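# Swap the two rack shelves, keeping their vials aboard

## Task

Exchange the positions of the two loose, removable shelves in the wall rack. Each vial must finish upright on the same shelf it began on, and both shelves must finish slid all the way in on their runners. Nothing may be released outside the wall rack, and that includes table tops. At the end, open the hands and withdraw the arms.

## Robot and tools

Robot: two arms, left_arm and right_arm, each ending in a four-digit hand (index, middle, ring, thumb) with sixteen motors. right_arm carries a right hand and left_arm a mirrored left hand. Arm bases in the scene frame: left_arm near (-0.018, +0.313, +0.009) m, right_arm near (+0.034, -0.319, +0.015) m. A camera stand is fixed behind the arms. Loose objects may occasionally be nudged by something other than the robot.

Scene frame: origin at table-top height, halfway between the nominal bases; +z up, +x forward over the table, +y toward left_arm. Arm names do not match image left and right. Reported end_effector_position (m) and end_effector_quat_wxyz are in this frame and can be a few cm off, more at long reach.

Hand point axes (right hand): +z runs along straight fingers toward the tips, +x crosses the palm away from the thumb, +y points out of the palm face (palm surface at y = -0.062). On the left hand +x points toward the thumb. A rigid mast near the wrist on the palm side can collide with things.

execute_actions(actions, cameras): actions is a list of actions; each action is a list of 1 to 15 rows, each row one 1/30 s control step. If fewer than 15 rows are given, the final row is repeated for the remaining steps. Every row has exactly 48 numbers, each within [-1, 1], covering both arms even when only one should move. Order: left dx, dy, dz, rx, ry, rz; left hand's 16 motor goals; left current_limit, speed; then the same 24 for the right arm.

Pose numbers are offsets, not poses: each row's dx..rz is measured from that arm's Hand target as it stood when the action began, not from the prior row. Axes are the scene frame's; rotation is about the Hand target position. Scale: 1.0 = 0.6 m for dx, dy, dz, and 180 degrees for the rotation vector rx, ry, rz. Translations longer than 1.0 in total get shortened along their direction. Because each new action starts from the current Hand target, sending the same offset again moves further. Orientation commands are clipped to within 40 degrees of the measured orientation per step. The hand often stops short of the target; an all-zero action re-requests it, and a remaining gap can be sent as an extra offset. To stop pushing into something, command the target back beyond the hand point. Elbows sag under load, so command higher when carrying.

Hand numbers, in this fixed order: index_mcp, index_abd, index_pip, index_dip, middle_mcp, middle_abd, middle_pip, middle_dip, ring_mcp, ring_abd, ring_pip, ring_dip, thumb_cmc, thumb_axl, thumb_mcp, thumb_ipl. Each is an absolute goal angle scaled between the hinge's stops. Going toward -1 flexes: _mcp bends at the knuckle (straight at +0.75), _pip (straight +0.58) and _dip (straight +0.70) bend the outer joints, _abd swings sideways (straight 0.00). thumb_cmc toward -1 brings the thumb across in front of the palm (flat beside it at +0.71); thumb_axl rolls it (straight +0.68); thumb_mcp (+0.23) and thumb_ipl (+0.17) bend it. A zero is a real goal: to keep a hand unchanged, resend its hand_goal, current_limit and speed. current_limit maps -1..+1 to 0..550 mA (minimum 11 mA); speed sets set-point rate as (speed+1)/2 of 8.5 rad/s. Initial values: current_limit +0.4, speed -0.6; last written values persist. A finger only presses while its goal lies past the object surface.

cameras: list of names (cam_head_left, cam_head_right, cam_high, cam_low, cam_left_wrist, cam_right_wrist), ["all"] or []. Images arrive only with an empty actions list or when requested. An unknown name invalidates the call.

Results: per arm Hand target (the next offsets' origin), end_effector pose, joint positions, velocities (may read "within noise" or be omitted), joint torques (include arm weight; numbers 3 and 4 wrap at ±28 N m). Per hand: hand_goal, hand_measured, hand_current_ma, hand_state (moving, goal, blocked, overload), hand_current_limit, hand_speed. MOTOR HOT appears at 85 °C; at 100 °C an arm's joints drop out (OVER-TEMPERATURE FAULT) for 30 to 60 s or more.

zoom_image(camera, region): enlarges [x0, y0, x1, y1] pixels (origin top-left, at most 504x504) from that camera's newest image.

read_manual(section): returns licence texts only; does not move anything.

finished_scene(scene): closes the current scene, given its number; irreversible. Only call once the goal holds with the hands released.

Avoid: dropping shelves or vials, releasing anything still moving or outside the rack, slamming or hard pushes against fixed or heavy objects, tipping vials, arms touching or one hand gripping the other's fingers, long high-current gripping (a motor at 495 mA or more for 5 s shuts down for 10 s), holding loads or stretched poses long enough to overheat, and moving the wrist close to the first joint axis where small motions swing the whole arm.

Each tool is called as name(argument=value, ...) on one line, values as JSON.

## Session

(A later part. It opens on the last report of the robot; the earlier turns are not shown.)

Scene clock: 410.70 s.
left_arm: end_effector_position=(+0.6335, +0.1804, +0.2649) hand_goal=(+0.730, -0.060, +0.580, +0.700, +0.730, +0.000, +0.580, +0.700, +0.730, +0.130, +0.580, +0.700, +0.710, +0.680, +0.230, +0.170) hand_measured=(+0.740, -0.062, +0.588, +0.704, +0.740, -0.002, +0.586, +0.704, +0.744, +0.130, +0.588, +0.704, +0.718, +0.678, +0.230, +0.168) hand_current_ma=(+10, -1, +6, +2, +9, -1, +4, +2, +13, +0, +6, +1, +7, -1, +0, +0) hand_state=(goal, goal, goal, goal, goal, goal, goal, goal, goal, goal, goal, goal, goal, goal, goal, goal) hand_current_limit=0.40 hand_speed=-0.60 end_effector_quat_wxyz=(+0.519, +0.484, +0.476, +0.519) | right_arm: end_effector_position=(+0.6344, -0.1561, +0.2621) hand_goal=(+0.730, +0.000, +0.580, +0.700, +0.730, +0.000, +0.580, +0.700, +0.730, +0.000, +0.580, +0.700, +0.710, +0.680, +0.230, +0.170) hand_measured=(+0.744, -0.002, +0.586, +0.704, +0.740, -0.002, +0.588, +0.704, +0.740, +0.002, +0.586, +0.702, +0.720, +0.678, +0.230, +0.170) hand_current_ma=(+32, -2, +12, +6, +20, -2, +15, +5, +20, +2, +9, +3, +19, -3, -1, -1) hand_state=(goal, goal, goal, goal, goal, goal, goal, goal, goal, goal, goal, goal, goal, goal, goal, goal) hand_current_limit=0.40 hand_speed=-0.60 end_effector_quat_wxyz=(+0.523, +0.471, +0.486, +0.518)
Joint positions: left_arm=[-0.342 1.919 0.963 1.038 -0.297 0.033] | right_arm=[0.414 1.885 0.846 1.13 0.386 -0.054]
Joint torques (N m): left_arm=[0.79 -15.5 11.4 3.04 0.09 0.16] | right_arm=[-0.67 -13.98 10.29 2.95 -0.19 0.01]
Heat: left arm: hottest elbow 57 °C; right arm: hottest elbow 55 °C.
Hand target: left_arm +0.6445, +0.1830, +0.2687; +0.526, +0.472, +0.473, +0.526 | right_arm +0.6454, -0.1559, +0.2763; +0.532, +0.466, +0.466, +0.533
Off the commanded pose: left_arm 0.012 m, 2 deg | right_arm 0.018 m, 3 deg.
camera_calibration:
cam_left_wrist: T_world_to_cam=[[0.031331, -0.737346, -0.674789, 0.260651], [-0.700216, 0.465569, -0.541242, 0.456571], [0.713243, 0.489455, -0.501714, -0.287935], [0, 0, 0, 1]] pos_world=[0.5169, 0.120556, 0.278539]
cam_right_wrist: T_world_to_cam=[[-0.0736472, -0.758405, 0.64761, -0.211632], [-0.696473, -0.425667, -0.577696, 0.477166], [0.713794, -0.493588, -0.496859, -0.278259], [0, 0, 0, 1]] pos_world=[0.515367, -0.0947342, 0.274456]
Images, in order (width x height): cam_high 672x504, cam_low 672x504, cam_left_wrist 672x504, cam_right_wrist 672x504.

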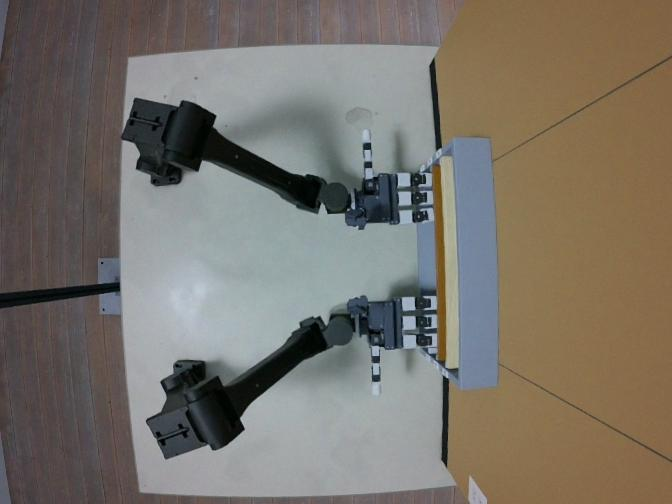

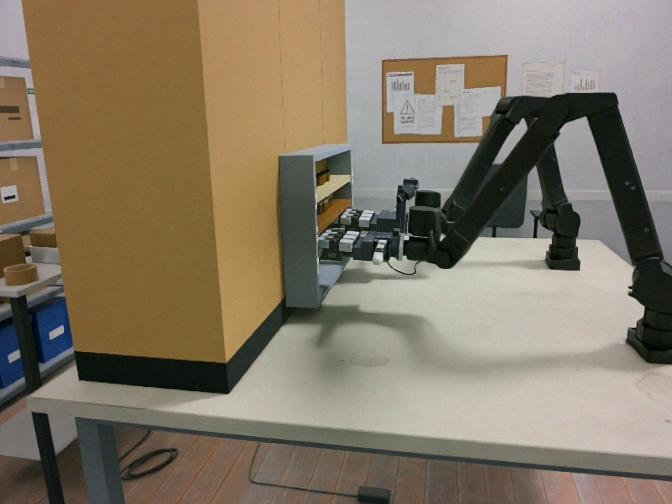

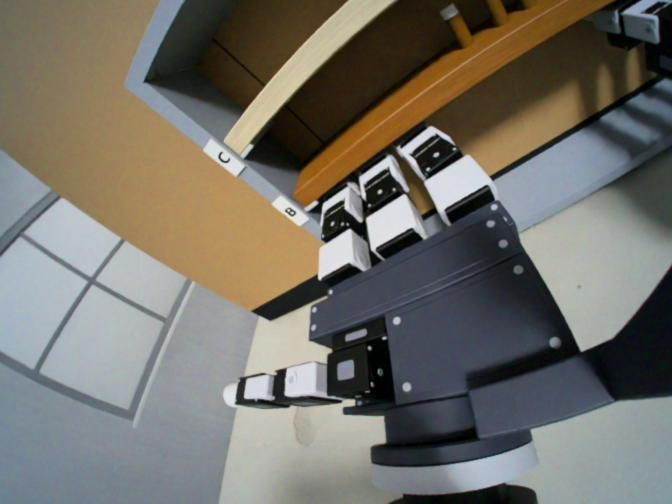

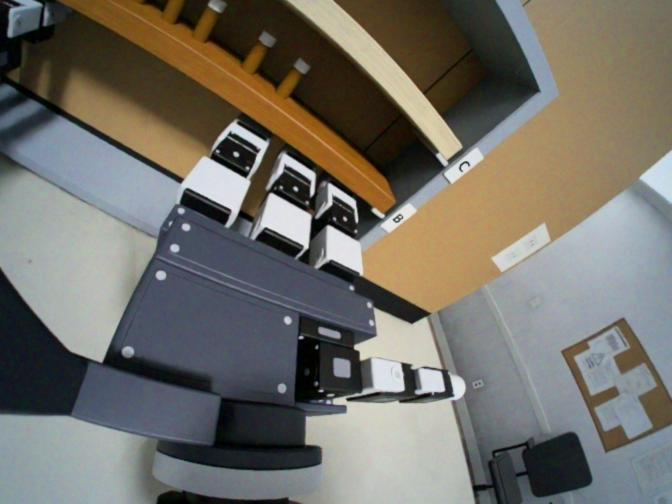

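execute_actions(actions=[[[0,0,-0.010,0,0,0,0.74,-0.06,0.58,0.7,0.74,0,0.58,0.7,0.74,0.13,0.58,0.7,0.71,0.68,0.23,0.17,0.4,-0.6,0,0,-0.010,0,0,0,0.74,0,0.58,0.7,0.74,0,0.58,0.7,0.74,0,0.58,0.7,0.71,0.68,0.23,0.17,0.4,-0.6]],[[-0.006,0,-0.010,0,0,0,0.74,-0.06,0.58,0.7,0.74,0,0.58,0.7,0.74,0.13,0.58,0.7,0.71,0.68,0.23,0.17,0.4,-0.6,-0.006,0,-0.010,0,0,0,0.74,0,0.58,0.7,0.74,0,0.58,0.7,0.74,0,0.58,0.7,0.71,0.68,0.23,0.17,0.4,-0.6]],[[-0.012,0,-0.006,0,0,0,0.74,-0.06,0.58,0.7,0.74,0,0.58,0.7,0.74,0.13,0.58,0.7,0.71,0.68,0.23,0.17,0.4,-0.6,-0.012,0,-0.006,0,0,0,0.74,0,0.58,0.7,0.74,0,0.58,0.7,0.74,0,0.58,0.7,0.71,0.68,0.23,0.17,0.4,-0.6]]], cameras=[])

Scene clock: 413.57 s.
left_arm: end_effector_position=(+0.6308, +0.1813, +0.2638) hand_goal=(+0.740, -0.060, +0.580, +0.700, +0.740, +0.000, +0.580, +0.700, +0.740, +0.130, +0.580, +0.700, +0.710, +0.680, +0.230, +0.170) hand_measured=(+0.748, -0.062, +0.588, +0.704, +0.748, -0.002, +0.586, +0.704, +0.748, +0.130, +0.588, +0.704, +0.718, +0.678, +0.230, +0.168) hand_current_ma=(+5, -1, +6, +2, +5, -1, +4, +2, +7, +0, +6, +1, +7, -1, +0, +0) hand_state=(goal, goal, goal, goal, goal, goal, goal, goal, goal, goal, goal, goal, goal, goal, goal, goal) hand_current_limit=0.40 hand_speed=-0.60 end_effector_quat_wxyz=(+0.529, +0.473, +0.470, +0.525) | right_arm: end_effector_position=(+0.6320, -0.1582, +0.2591) hand_goal=(+0.740, +0.000, +0.580, +0.700, +0.740, +0.000, +0.580, +0.700, +0.740, +0.000, +0.580, +0.700, +0.710, +0.680, +0.230, +0.170) hand_measured=(+0.748, -0.002, +0.586, +0.704, +0.748, -0.002, +0.588, +0.704, +0.748, +0.002, +0.586, +0.702, +0.720, +0.678, +0.230, +0.170) hand_current_ma=(+18, -2, +11, +6, +15, -2, +15, +4, +16, +2, +9, +3, +19, -3, -1, -1) hand_state=(goal, goal, goal, goal, goal, goal, goal, goal, goal, goal, goal, goal, goal, goal, goal, goal) hand_current_limit=0.40 hand_speed=-0.60 end_effector_quat_wxyz=(+0.529, +0.469, +0.473, +0.526)
Joint positions: left_arm=[-0.342 1.941 0.964 1.092 -0.297 0.033] | right_arm=[0.414 1.912 0.848 1.186 0.392 -0.054]
Joint torques (N m): left_arm=[0.32 -15.68 8.42 3.02 -0.14 0.18] | right_arm=[0.09 -14.21 7.6 2.93 -0.09 0.01]
Heat: left arm: hottest elbow 57 °C; right arm: hottest elbow 54 °C.
Hand target: left_arm +0.6337, +0.1830, +0.2531; +0.526, +0.472, +0.473, +0.526 | right_arm +0.6345, -0.1559, +0.2609; +0.532, +0.465, +0.466, +0.533
Off the commanded pose: left_arm 0.011 m, 0 deg | right_arm 0.004 m, 1 deg.
No camera images: "cameras" was empty.

execute_actions(actions=[[[0,0,-0.006,0,0.010,0,0.74,-0.06,0.58,0.7,0.74,0,0.58,0.7,0.74,0.13,0.58,0.7,0.71,0.68,0.23,0.17,0.4,-0.6,0,0,-0.006,0,0.010,0,0.74,0,0.58,0.7,0.74,0,0.58,0.7,0.74,0,0.58,0.7,0.71,0.68,0.23,0.17,0.4,-0.6]],[[0,0,-0.004,0,0.006,0,0.74,-0.06,0.58,0.7,0.74,0,0.58,0.7,0.74,0.13,0.58,0.7,0.71,0.68,0.23,0.17,0.4,-0.6,0,0,-0.004,0,0.006,0,0.74,0,0.58,0.7,0.74,0,0.58,0.7,0.74,0,0.58,0.7,0.71,0.68,0.23,0.17,0.4,-0.6]]], cameras=[])

Scene clock: 415.53 s.
left_arm: end_effector_position=(+0.6332, +0.1816, +0.2553) hand_goal=(+0.740, -0.060, +0.580, +0.700, +0.740, +0.000, +0.580, +0.700, +0.740, +0.130, +0.580, +0.700, +0.710, +0.680, +0.230, +0.170) hand_measured=(+0.748, -0.062, +0.588, +0.704, +0.748, -0.002, +0.586, +0.704, +0.748, +0.130, +0.588, +0.704, +0.718, +0.678, +0.230, +0.168) hand_current_ma=(+5, -1, +6, +2, +5, -1, +4, +1, +7, +0, +5, +1, +7, -1, +0, +0) hand_state=(goal, goal, goal, goal, goal, goal, goal, goal, goal, goal, goal, goal, goal, goal, goal, goal) hand_current_limit=0.40 hand_speed=-0.60 end_effector_quat_wxyz=(+0.519, +0.482, +0.479, +0.519) | right_arm: end_effector_position=(+0.6355, -0.1589, +0.2510) hand_goal=(+0.740, +0.000, +0.580, +0.700, +0.740, +0.000, +0.580, +0.700, +0.740, +0.000, +0.580, +0.700, +0.710, +0.680, +0.230, +0.170) hand_measured=(+0.748, -0.002, +0.586, +0.704, +0.748, -0.002, +0.588, +0.704, +0.748, +0.002, +0.586, +0.702, +0.720, +0.678, +0.230, +0.170) hand_current_ma=(+18, -2, +11, +6, +15, -2, +14, +4, +17, +2, +9, +3, +19, -3, -1, -1) hand_state=(goal, goal, goal, goal, goal, goal, goal, goal, goal, goal, goal, goal, goal, goal, goal, goal) hand_current_limit=0.40 hand_speed=-0.60 end_effector_quat_wxyz=(+0.523, +0.478, +0.481, +0.516)
Joint positions: left_arm=[-0.342 1.941 0.961 1.061 -0.302 0.028] | right_arm=[0.414 1.912 0.848 1.15 0.399 -0.042]
Joint torques (N m): left_arm=[0.26 -17.32 7.53 1.81 -0.15 0.08] | right_arm=[0.38 -16.26 6.26 1.92 -0.1 0.07]
Heat: left arm: hottest elbow 57 °C; right arm: hottest elbow 54 °C.
Hand target: left_arm +0.6338, +0.1830, +0.2471; +0.514, +0.485, +0.486, +0.514 | right_arm +0.6346, -0.1560, +0.2548; +0.520, +0.479, +0.479, +0.521
Off the commanded pose: left_arm 0.008 m, 1 deg | right_arm 0.005 m, 1 deg.
No camera images: "cameras" was empty.

execute_actions(actions=[[[-0.012,-0.002,-0.002,0,0,0,0.74,-0.12,0.58,0.7,0.74,0,0.58,0.7,0.74,0.13,0.58,0.7,0.71,0.68,0.23,0.17,0.4,-0.6,-0.012,0,-0.002,0,0,0,0.74,-0.06,0.58,0.7,0.74,0,0.58,0.7,0.74,0,0.58,0.7,0.71,0.68,0.23,0.17,0.4,-0.6]],[[-0.020,-0.002,-0.004,0,0,0,0.74,-0.12,0.58,0.7,0.74,0,0.58,0.7,0.74,0.13,0.58,0.7,0.71,0.68,0.23,0.17,0.4,-0.6,-0.020,0,-0.004,0,0,0,0.74,-0.06,0.58,0.7,0.74,0,0.58,0.7,0.74,0,0.58,0.7,0.71,0.68,0.23,0.17,0.4,-0.6]],[[-0.025,0,-0.004,0,0,0,0.74,-0.12,0.58,0.7,0.74,0,0.58,0.7,0.74,0.13,0.58,0.7,0.71,0.68,0.23,0.17,0.4,-0.6,-0.025,0,-0.004,0,0,0,0.74,-0.06,0.58,0.7,0.74,0,0.58,0.7,0.74,0,0.58,0.7,0.71,0.68,0.23,0.17,0.4,-0.6]],[[-0.035,0,-0.004,0,0,0,0.74,-0.12,0.58,0.7,0.74,0,0.58,0.7,0.74,0.13,0.58,0.7,0.71,0.68,0.23,0.17,0.4,-0.6,-0.035,0,-0.004,0,0,0,0.74,-0.06,0.58,0.7,0.74,0,0.58,0.7,0.74,0,0.58,0.7,0.71,0.68,0.23,0.17,0.4,-0.6]],[[-0.045,0,-0.002,0,0,0,0.74,-0.12,0.58,0.7,0.74,0,0.58,0.7,0.74,0.13,0.58,0.7,0.71,0.68,0.23,0.17,0.4,-0.6,-0.045,0,-0.002,0,0,0,0.74,-0.06,0.58,0.7,0.74,0,0.58,0.7,0.74,0,0.58,0.7,0.71,0.68,0.23,0.17,0.4,-0.6]],[[-0.045,0,0,0,0,0,0.74,-0.12,0.58,0.7,0.74,0,0.58,0.7,0.74,0.13,0.58,0.7,0.71,0.68,0.23,0.17,0.4,-0.6,-0.045,0,0,0,0,0,0.74,-0.06,0.58,0.7,0.74,0,0.58,0.7,0.74,0,0.58,0.7,0.71,0.68,0.23,0.17,0.4,-0.6]]], cameras=["cam_high","cam_low","cam_left_wrist","cam_right_wrist","cam_head_right","cam_head_left"])

zoom_image(camera="cam_high", region=[400, 130, 500, 270])

zoom_image(camera="cam_high", region=[400, 260, 500, 400])

zoom_image(camera="cam_low", region=[270, 130, 390, 260])

zoom_image(camera="cam_head_left", region=[180, 20, 480, 180])

Scene clock: 420.77 s.
left_arm: end_effector_position=(+0.5269, +0.1826, +0.2314) hand_goal=(+0.740, -0.120, +0.580, +0.700, +0.740, +0.000, +0.580, +0.700, +0.740, +0.130, +0.580, +0.700, +0.710, +0.680, +0.230, +0.170) hand_measured=(+0.748, -0.118, +0.588, +0.704, +0.748, -0.002, +0.586, +0.704, +0.750, +0.130, +0.588, +0.704, +0.718, +0.678, +0.230, +0.168) hand_current_ma=(+6, +1, +5, +2, +6, -1, +4, +1, +8, +0, +5, +1, +7, -1, +0, +0) hand_state=(goal, goal, goal, goal, goal, goal, goal, goal, goal, goal, goal, goal, goal, goal, goal, goal) hand_current_limit=0.40 hand_speed=-0.60 end_effector_quat_wxyz=(+0.505, +0.493, +0.488, +0.513) | right_arm: end_effector_position=(+0.5300, -0.1558, +0.2260) hand_goal=(+0.740, -0.060, +0.580, +0.700, +0.740, +0.000, +0.580, +0.700, +0.740, +0.000, +0.580, +0.700, +0.710, +0.680, +0.230, +0.170) hand_measured=(+0.750, -0.058, +0.586, +0.704, +0.748, -0.002, +0.588, +0.702, +0.748, +0.002, +0.586, +0.702, +0.720, +0.678, +0.230, +0.170) hand_current_ma=(+19, +1, +10, +5, +16, -1, +14, +4, +18, +1, +9, +3, +19, -3, -1, -1) hand_state=(goal, goal, goal, goal, goal, goal, goal, goal, goal, goal, goal, goal, goal, goal, goal, goal) hand_current_limit=0.40 hand_speed=-0.60 end_effector_quat_wxyz=(+0.515, +0.485, +0.495, +0.505)
Joint positions: left_arm=[-0.422 1.826 0.652 1.213 -0.388 0.028] | right_arm=[0.531 1.829 0.566 1.308 0.514 -0.042]
Joint torques (N m): left_arm=[-0.26 -14.45 6.37 2.97 -0.13 0.13] | right_arm=[0.26 -14.62 4.59 2.89 -0.1 -0.04]
Heat: left arm: hottest elbow 56 °C; right arm: hottest elbow 53 °C.
Hand target: left_arm +0.5245, +0.1807, +0.2375; +0.514, +0.485, +0.486, +0.514 | right_arm +0.5254, -0.1560, +0.2451; +0.520, +0.479, +0.479, +0.521
Off the commanded pose: left_arm 0.007 m, 1 deg | right_arm 0.020 m, 3 deg.
camera_calibration:
cam_left_wrist: T_world_to_cam=[[0.0109565, -0.733998, -0.679063, 0.254086], [-0.727084, 0.460358, -0.509332, 0.370442], [0.686461, 0.499316, -0.528635, -0.211365], [0, 0, 0, 1]] pos_world=[0.411652, 0.121501, 0.249483]
cam_right_wrist: T_world_to_cam=[[-0.0513303, -0.757559, 0.650745, -0.20814], [-0.725836, -0.419258, -0.545329, 0.392895], [0.68595, -0.500326, -0.528343, -0.200656], [0, 0, 0, 1]] pos_world=[0.412134, -0.0933476, 0.243688]

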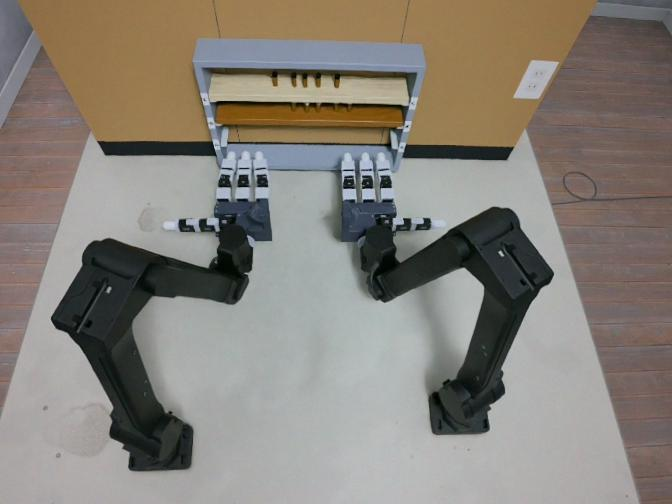

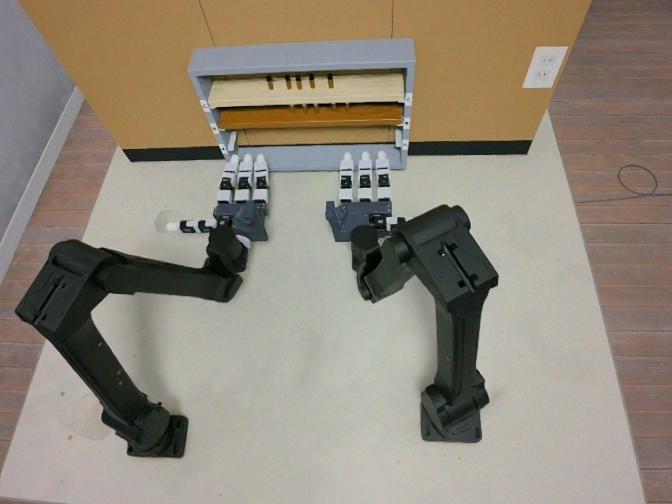

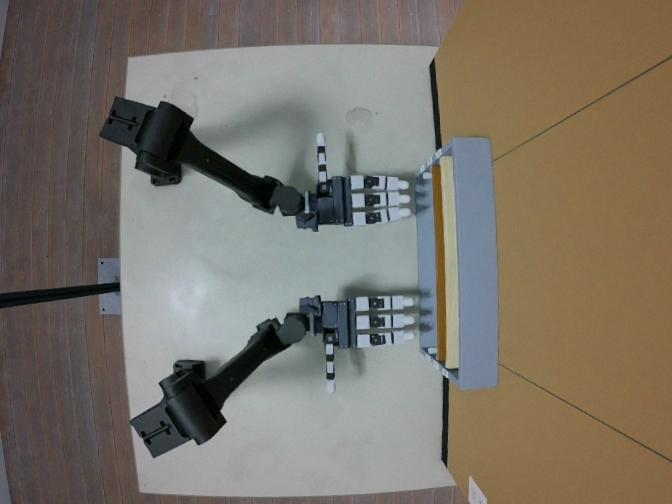

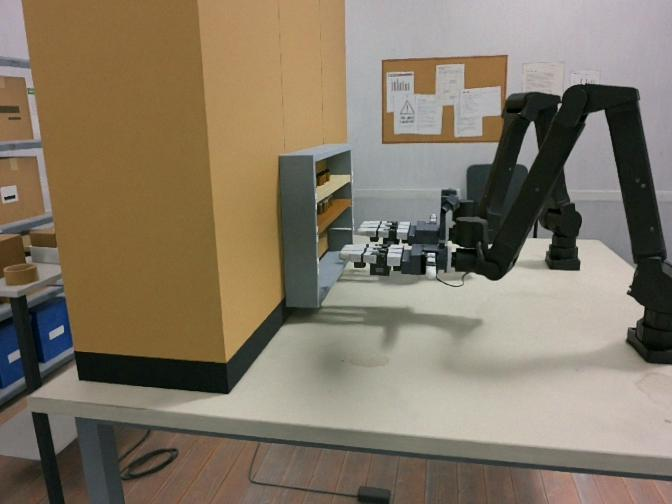

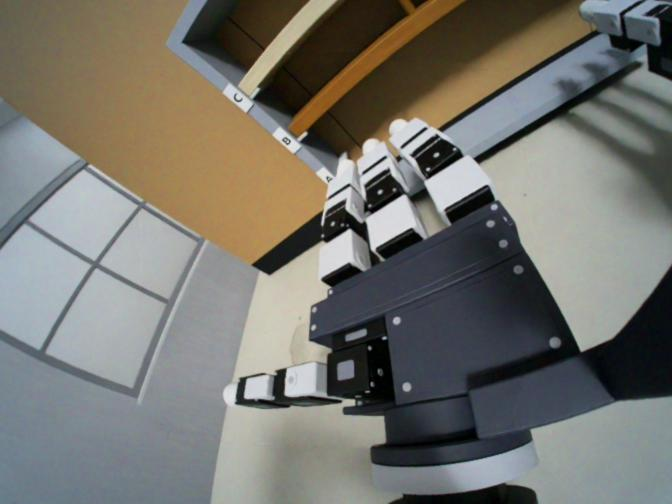

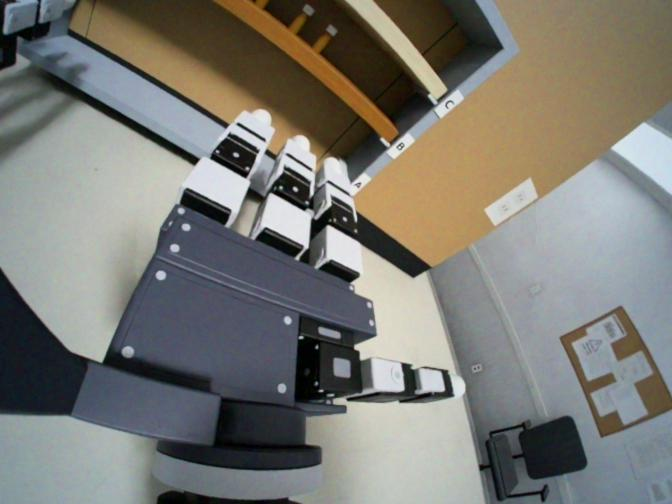

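Scaled by 3.600.

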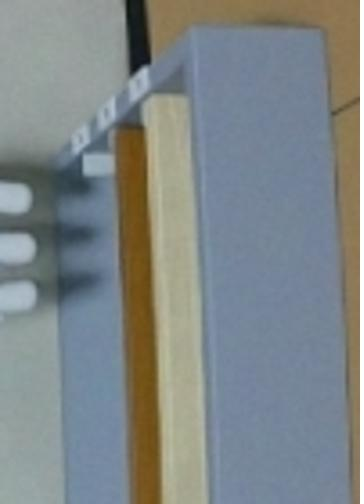

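Scaled by 3.600.

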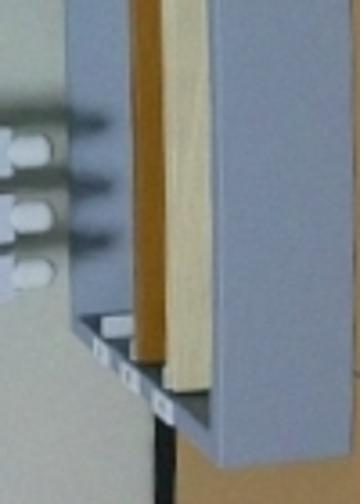

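Scaled by 3.877.

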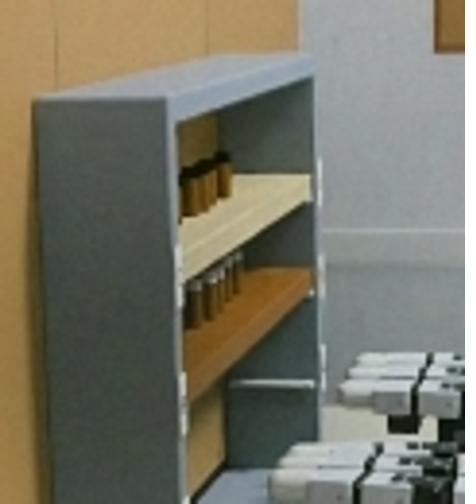

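Scaled by 1.680.

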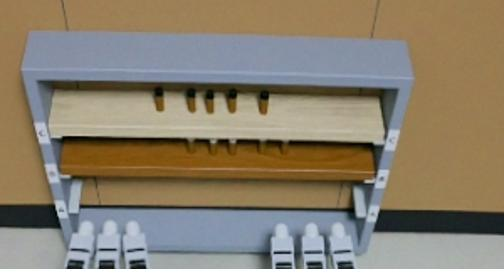

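zoom_image(camera="cam_left_wrist", region=[220, 70, 350, 190])

zoom_image(camera="cam_right_wrist", region=[350, 70, 480, 190])

Scaled by 3.877 from the camera's 672x504 image, which has a finer 960x720 frame.

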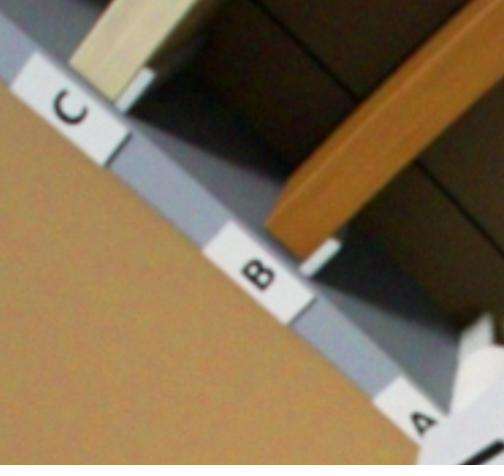

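Scaled by 3.877 from the camera's 672x504 image, which has a finer 960x720 frame.

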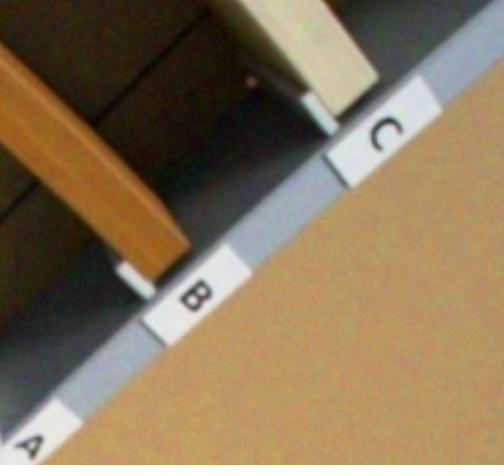

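execute_actions(actions=[[[-0.05,0,0,0,0,0,0.74,0,0.58,0.7,0.74,0,0.58,0.7,0.74,0.13,0.58,0.7,0.71,0.68,0.23,0.17,0.4,-0.6,-0.05,0,0,0,0,0,0.74,0,0.58,0.7,0.74,0,0.58,0.7,0.74,0,0.58,0.7,0.71,0.68,0.23,0.17,0.4,-0.6]],[[-0.05,0,0,0,0,0,0.74,0,0.58,0.7,0.74,0,0.58,0.7,0.74,0.13,0.58,0.7,0.71,0.68,0.23,0.17,0.4,-0.6,-0.05,0,0,0,0,0,0.74,0,0.58,0.7,0.74,0,0.58,0.7,0.74,0,0.58,0.7,0.71,0.68,0.23,0.17,0.4,-0.6]]], cameras=["cam_head_right"])

finished_scene(scene=3)

Scene clock: 423.53 s.
left_arm: end_effector_position=(+0.4664, +0.1820, +0.2314) hand_goal=(+0.740, +0.000, +0.580, +0.700, +0.740, +0.000, +0.580, +0.700, +0.740, +0.130, +0.580, +0.700, +0.710, +0.680, +0.230, +0.170) hand_measured=(+0.748, -0.002, +0.588, +0.704, +0.748, -0.002, +0.586, +0.704, +0.750, +0.130, +0.588, +0.704, +0.718, +0.678, +0.230, +0.168) hand_current_ma=(+6, -1, +5, +2, +6, -1, +4, +1, +9, +0, +5, +1, +7, -1, +0, +0) hand_state=(goal, goal, goal, goal, goal, goal, goal, goal, goal, goal, goal, goal, goal, goal, goal, goal) hand_current_limit=0.40 hand_speed=-0.60 end_effector_quat_wxyz=(+0.506, +0.493, +0.489, +0.512) | right_arm: end_effector_position=(+0.4692, -0.1552, +0.2292) hand_goal=(+0.740, +0.000, +0.580, +0.700, +0.740, +0.000, +0.580, +0.700, +0.740, +0.000, +0.580, +0.700, +0.710, +0.680, +0.230, +0.170) hand_measured=(+0.750, -0.002, +0.586, +0.704, +0.748, -0.002, +0.588, +0.702, +0.750, +0.000, +0.586, +0.702, +0.720, +0.678, +0.228, +0.170) hand_current_ma=(+20, -2, +10, +5, +17, -2, +13, +4, +19, +0, +9, +3, +19, -3, -2, -1) hand_state=(goal, goal, goal, goal, goal, goal, goal, goal, goal, goal, goal, goal, goal, goal, goal, goal) hand_current_limit=0.40 hand_speed=-0.60 end_effector_quat_wxyz=(+0.515, +0.484, +0.494, +0.507)
Joint positions: left_arm=[-0.488 1.752 0.498 1.295 -0.454 0.028] | right_arm=[0.624 1.765 0.426 1.393 0.605 -0.048]
Joint torques (N m): left_arm=[-0.15 -12.4 5.65 2.91 -0.15 0.17] | right_arm=[0.32 -12.45 3.95 2.78 -0.08 -0.07]
Heat: left arm: hottest elbow 55 °C; right arm: hottest elbow 53 °C.
Hand target: left_arm +0.4645, +0.1808, +0.2374; +0.514, +0.485, +0.486, +0.514 | right_arm +0.4654, -0.1560, +0.2452; +0.520, +0.479, +0.479, +0.521
Off the commanded pose: left_arm 0.006 m, 1 deg | right_arm 0.017 m, 3 deg.
Images, in order (width x height): cam_head_right 672x504.

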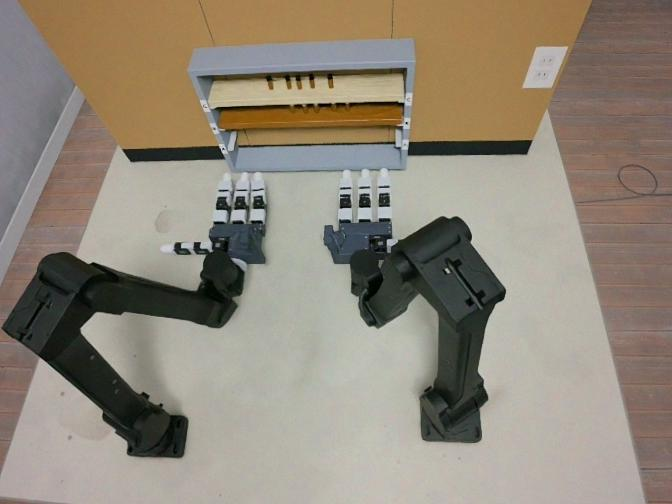

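The scene is finished: the task was done.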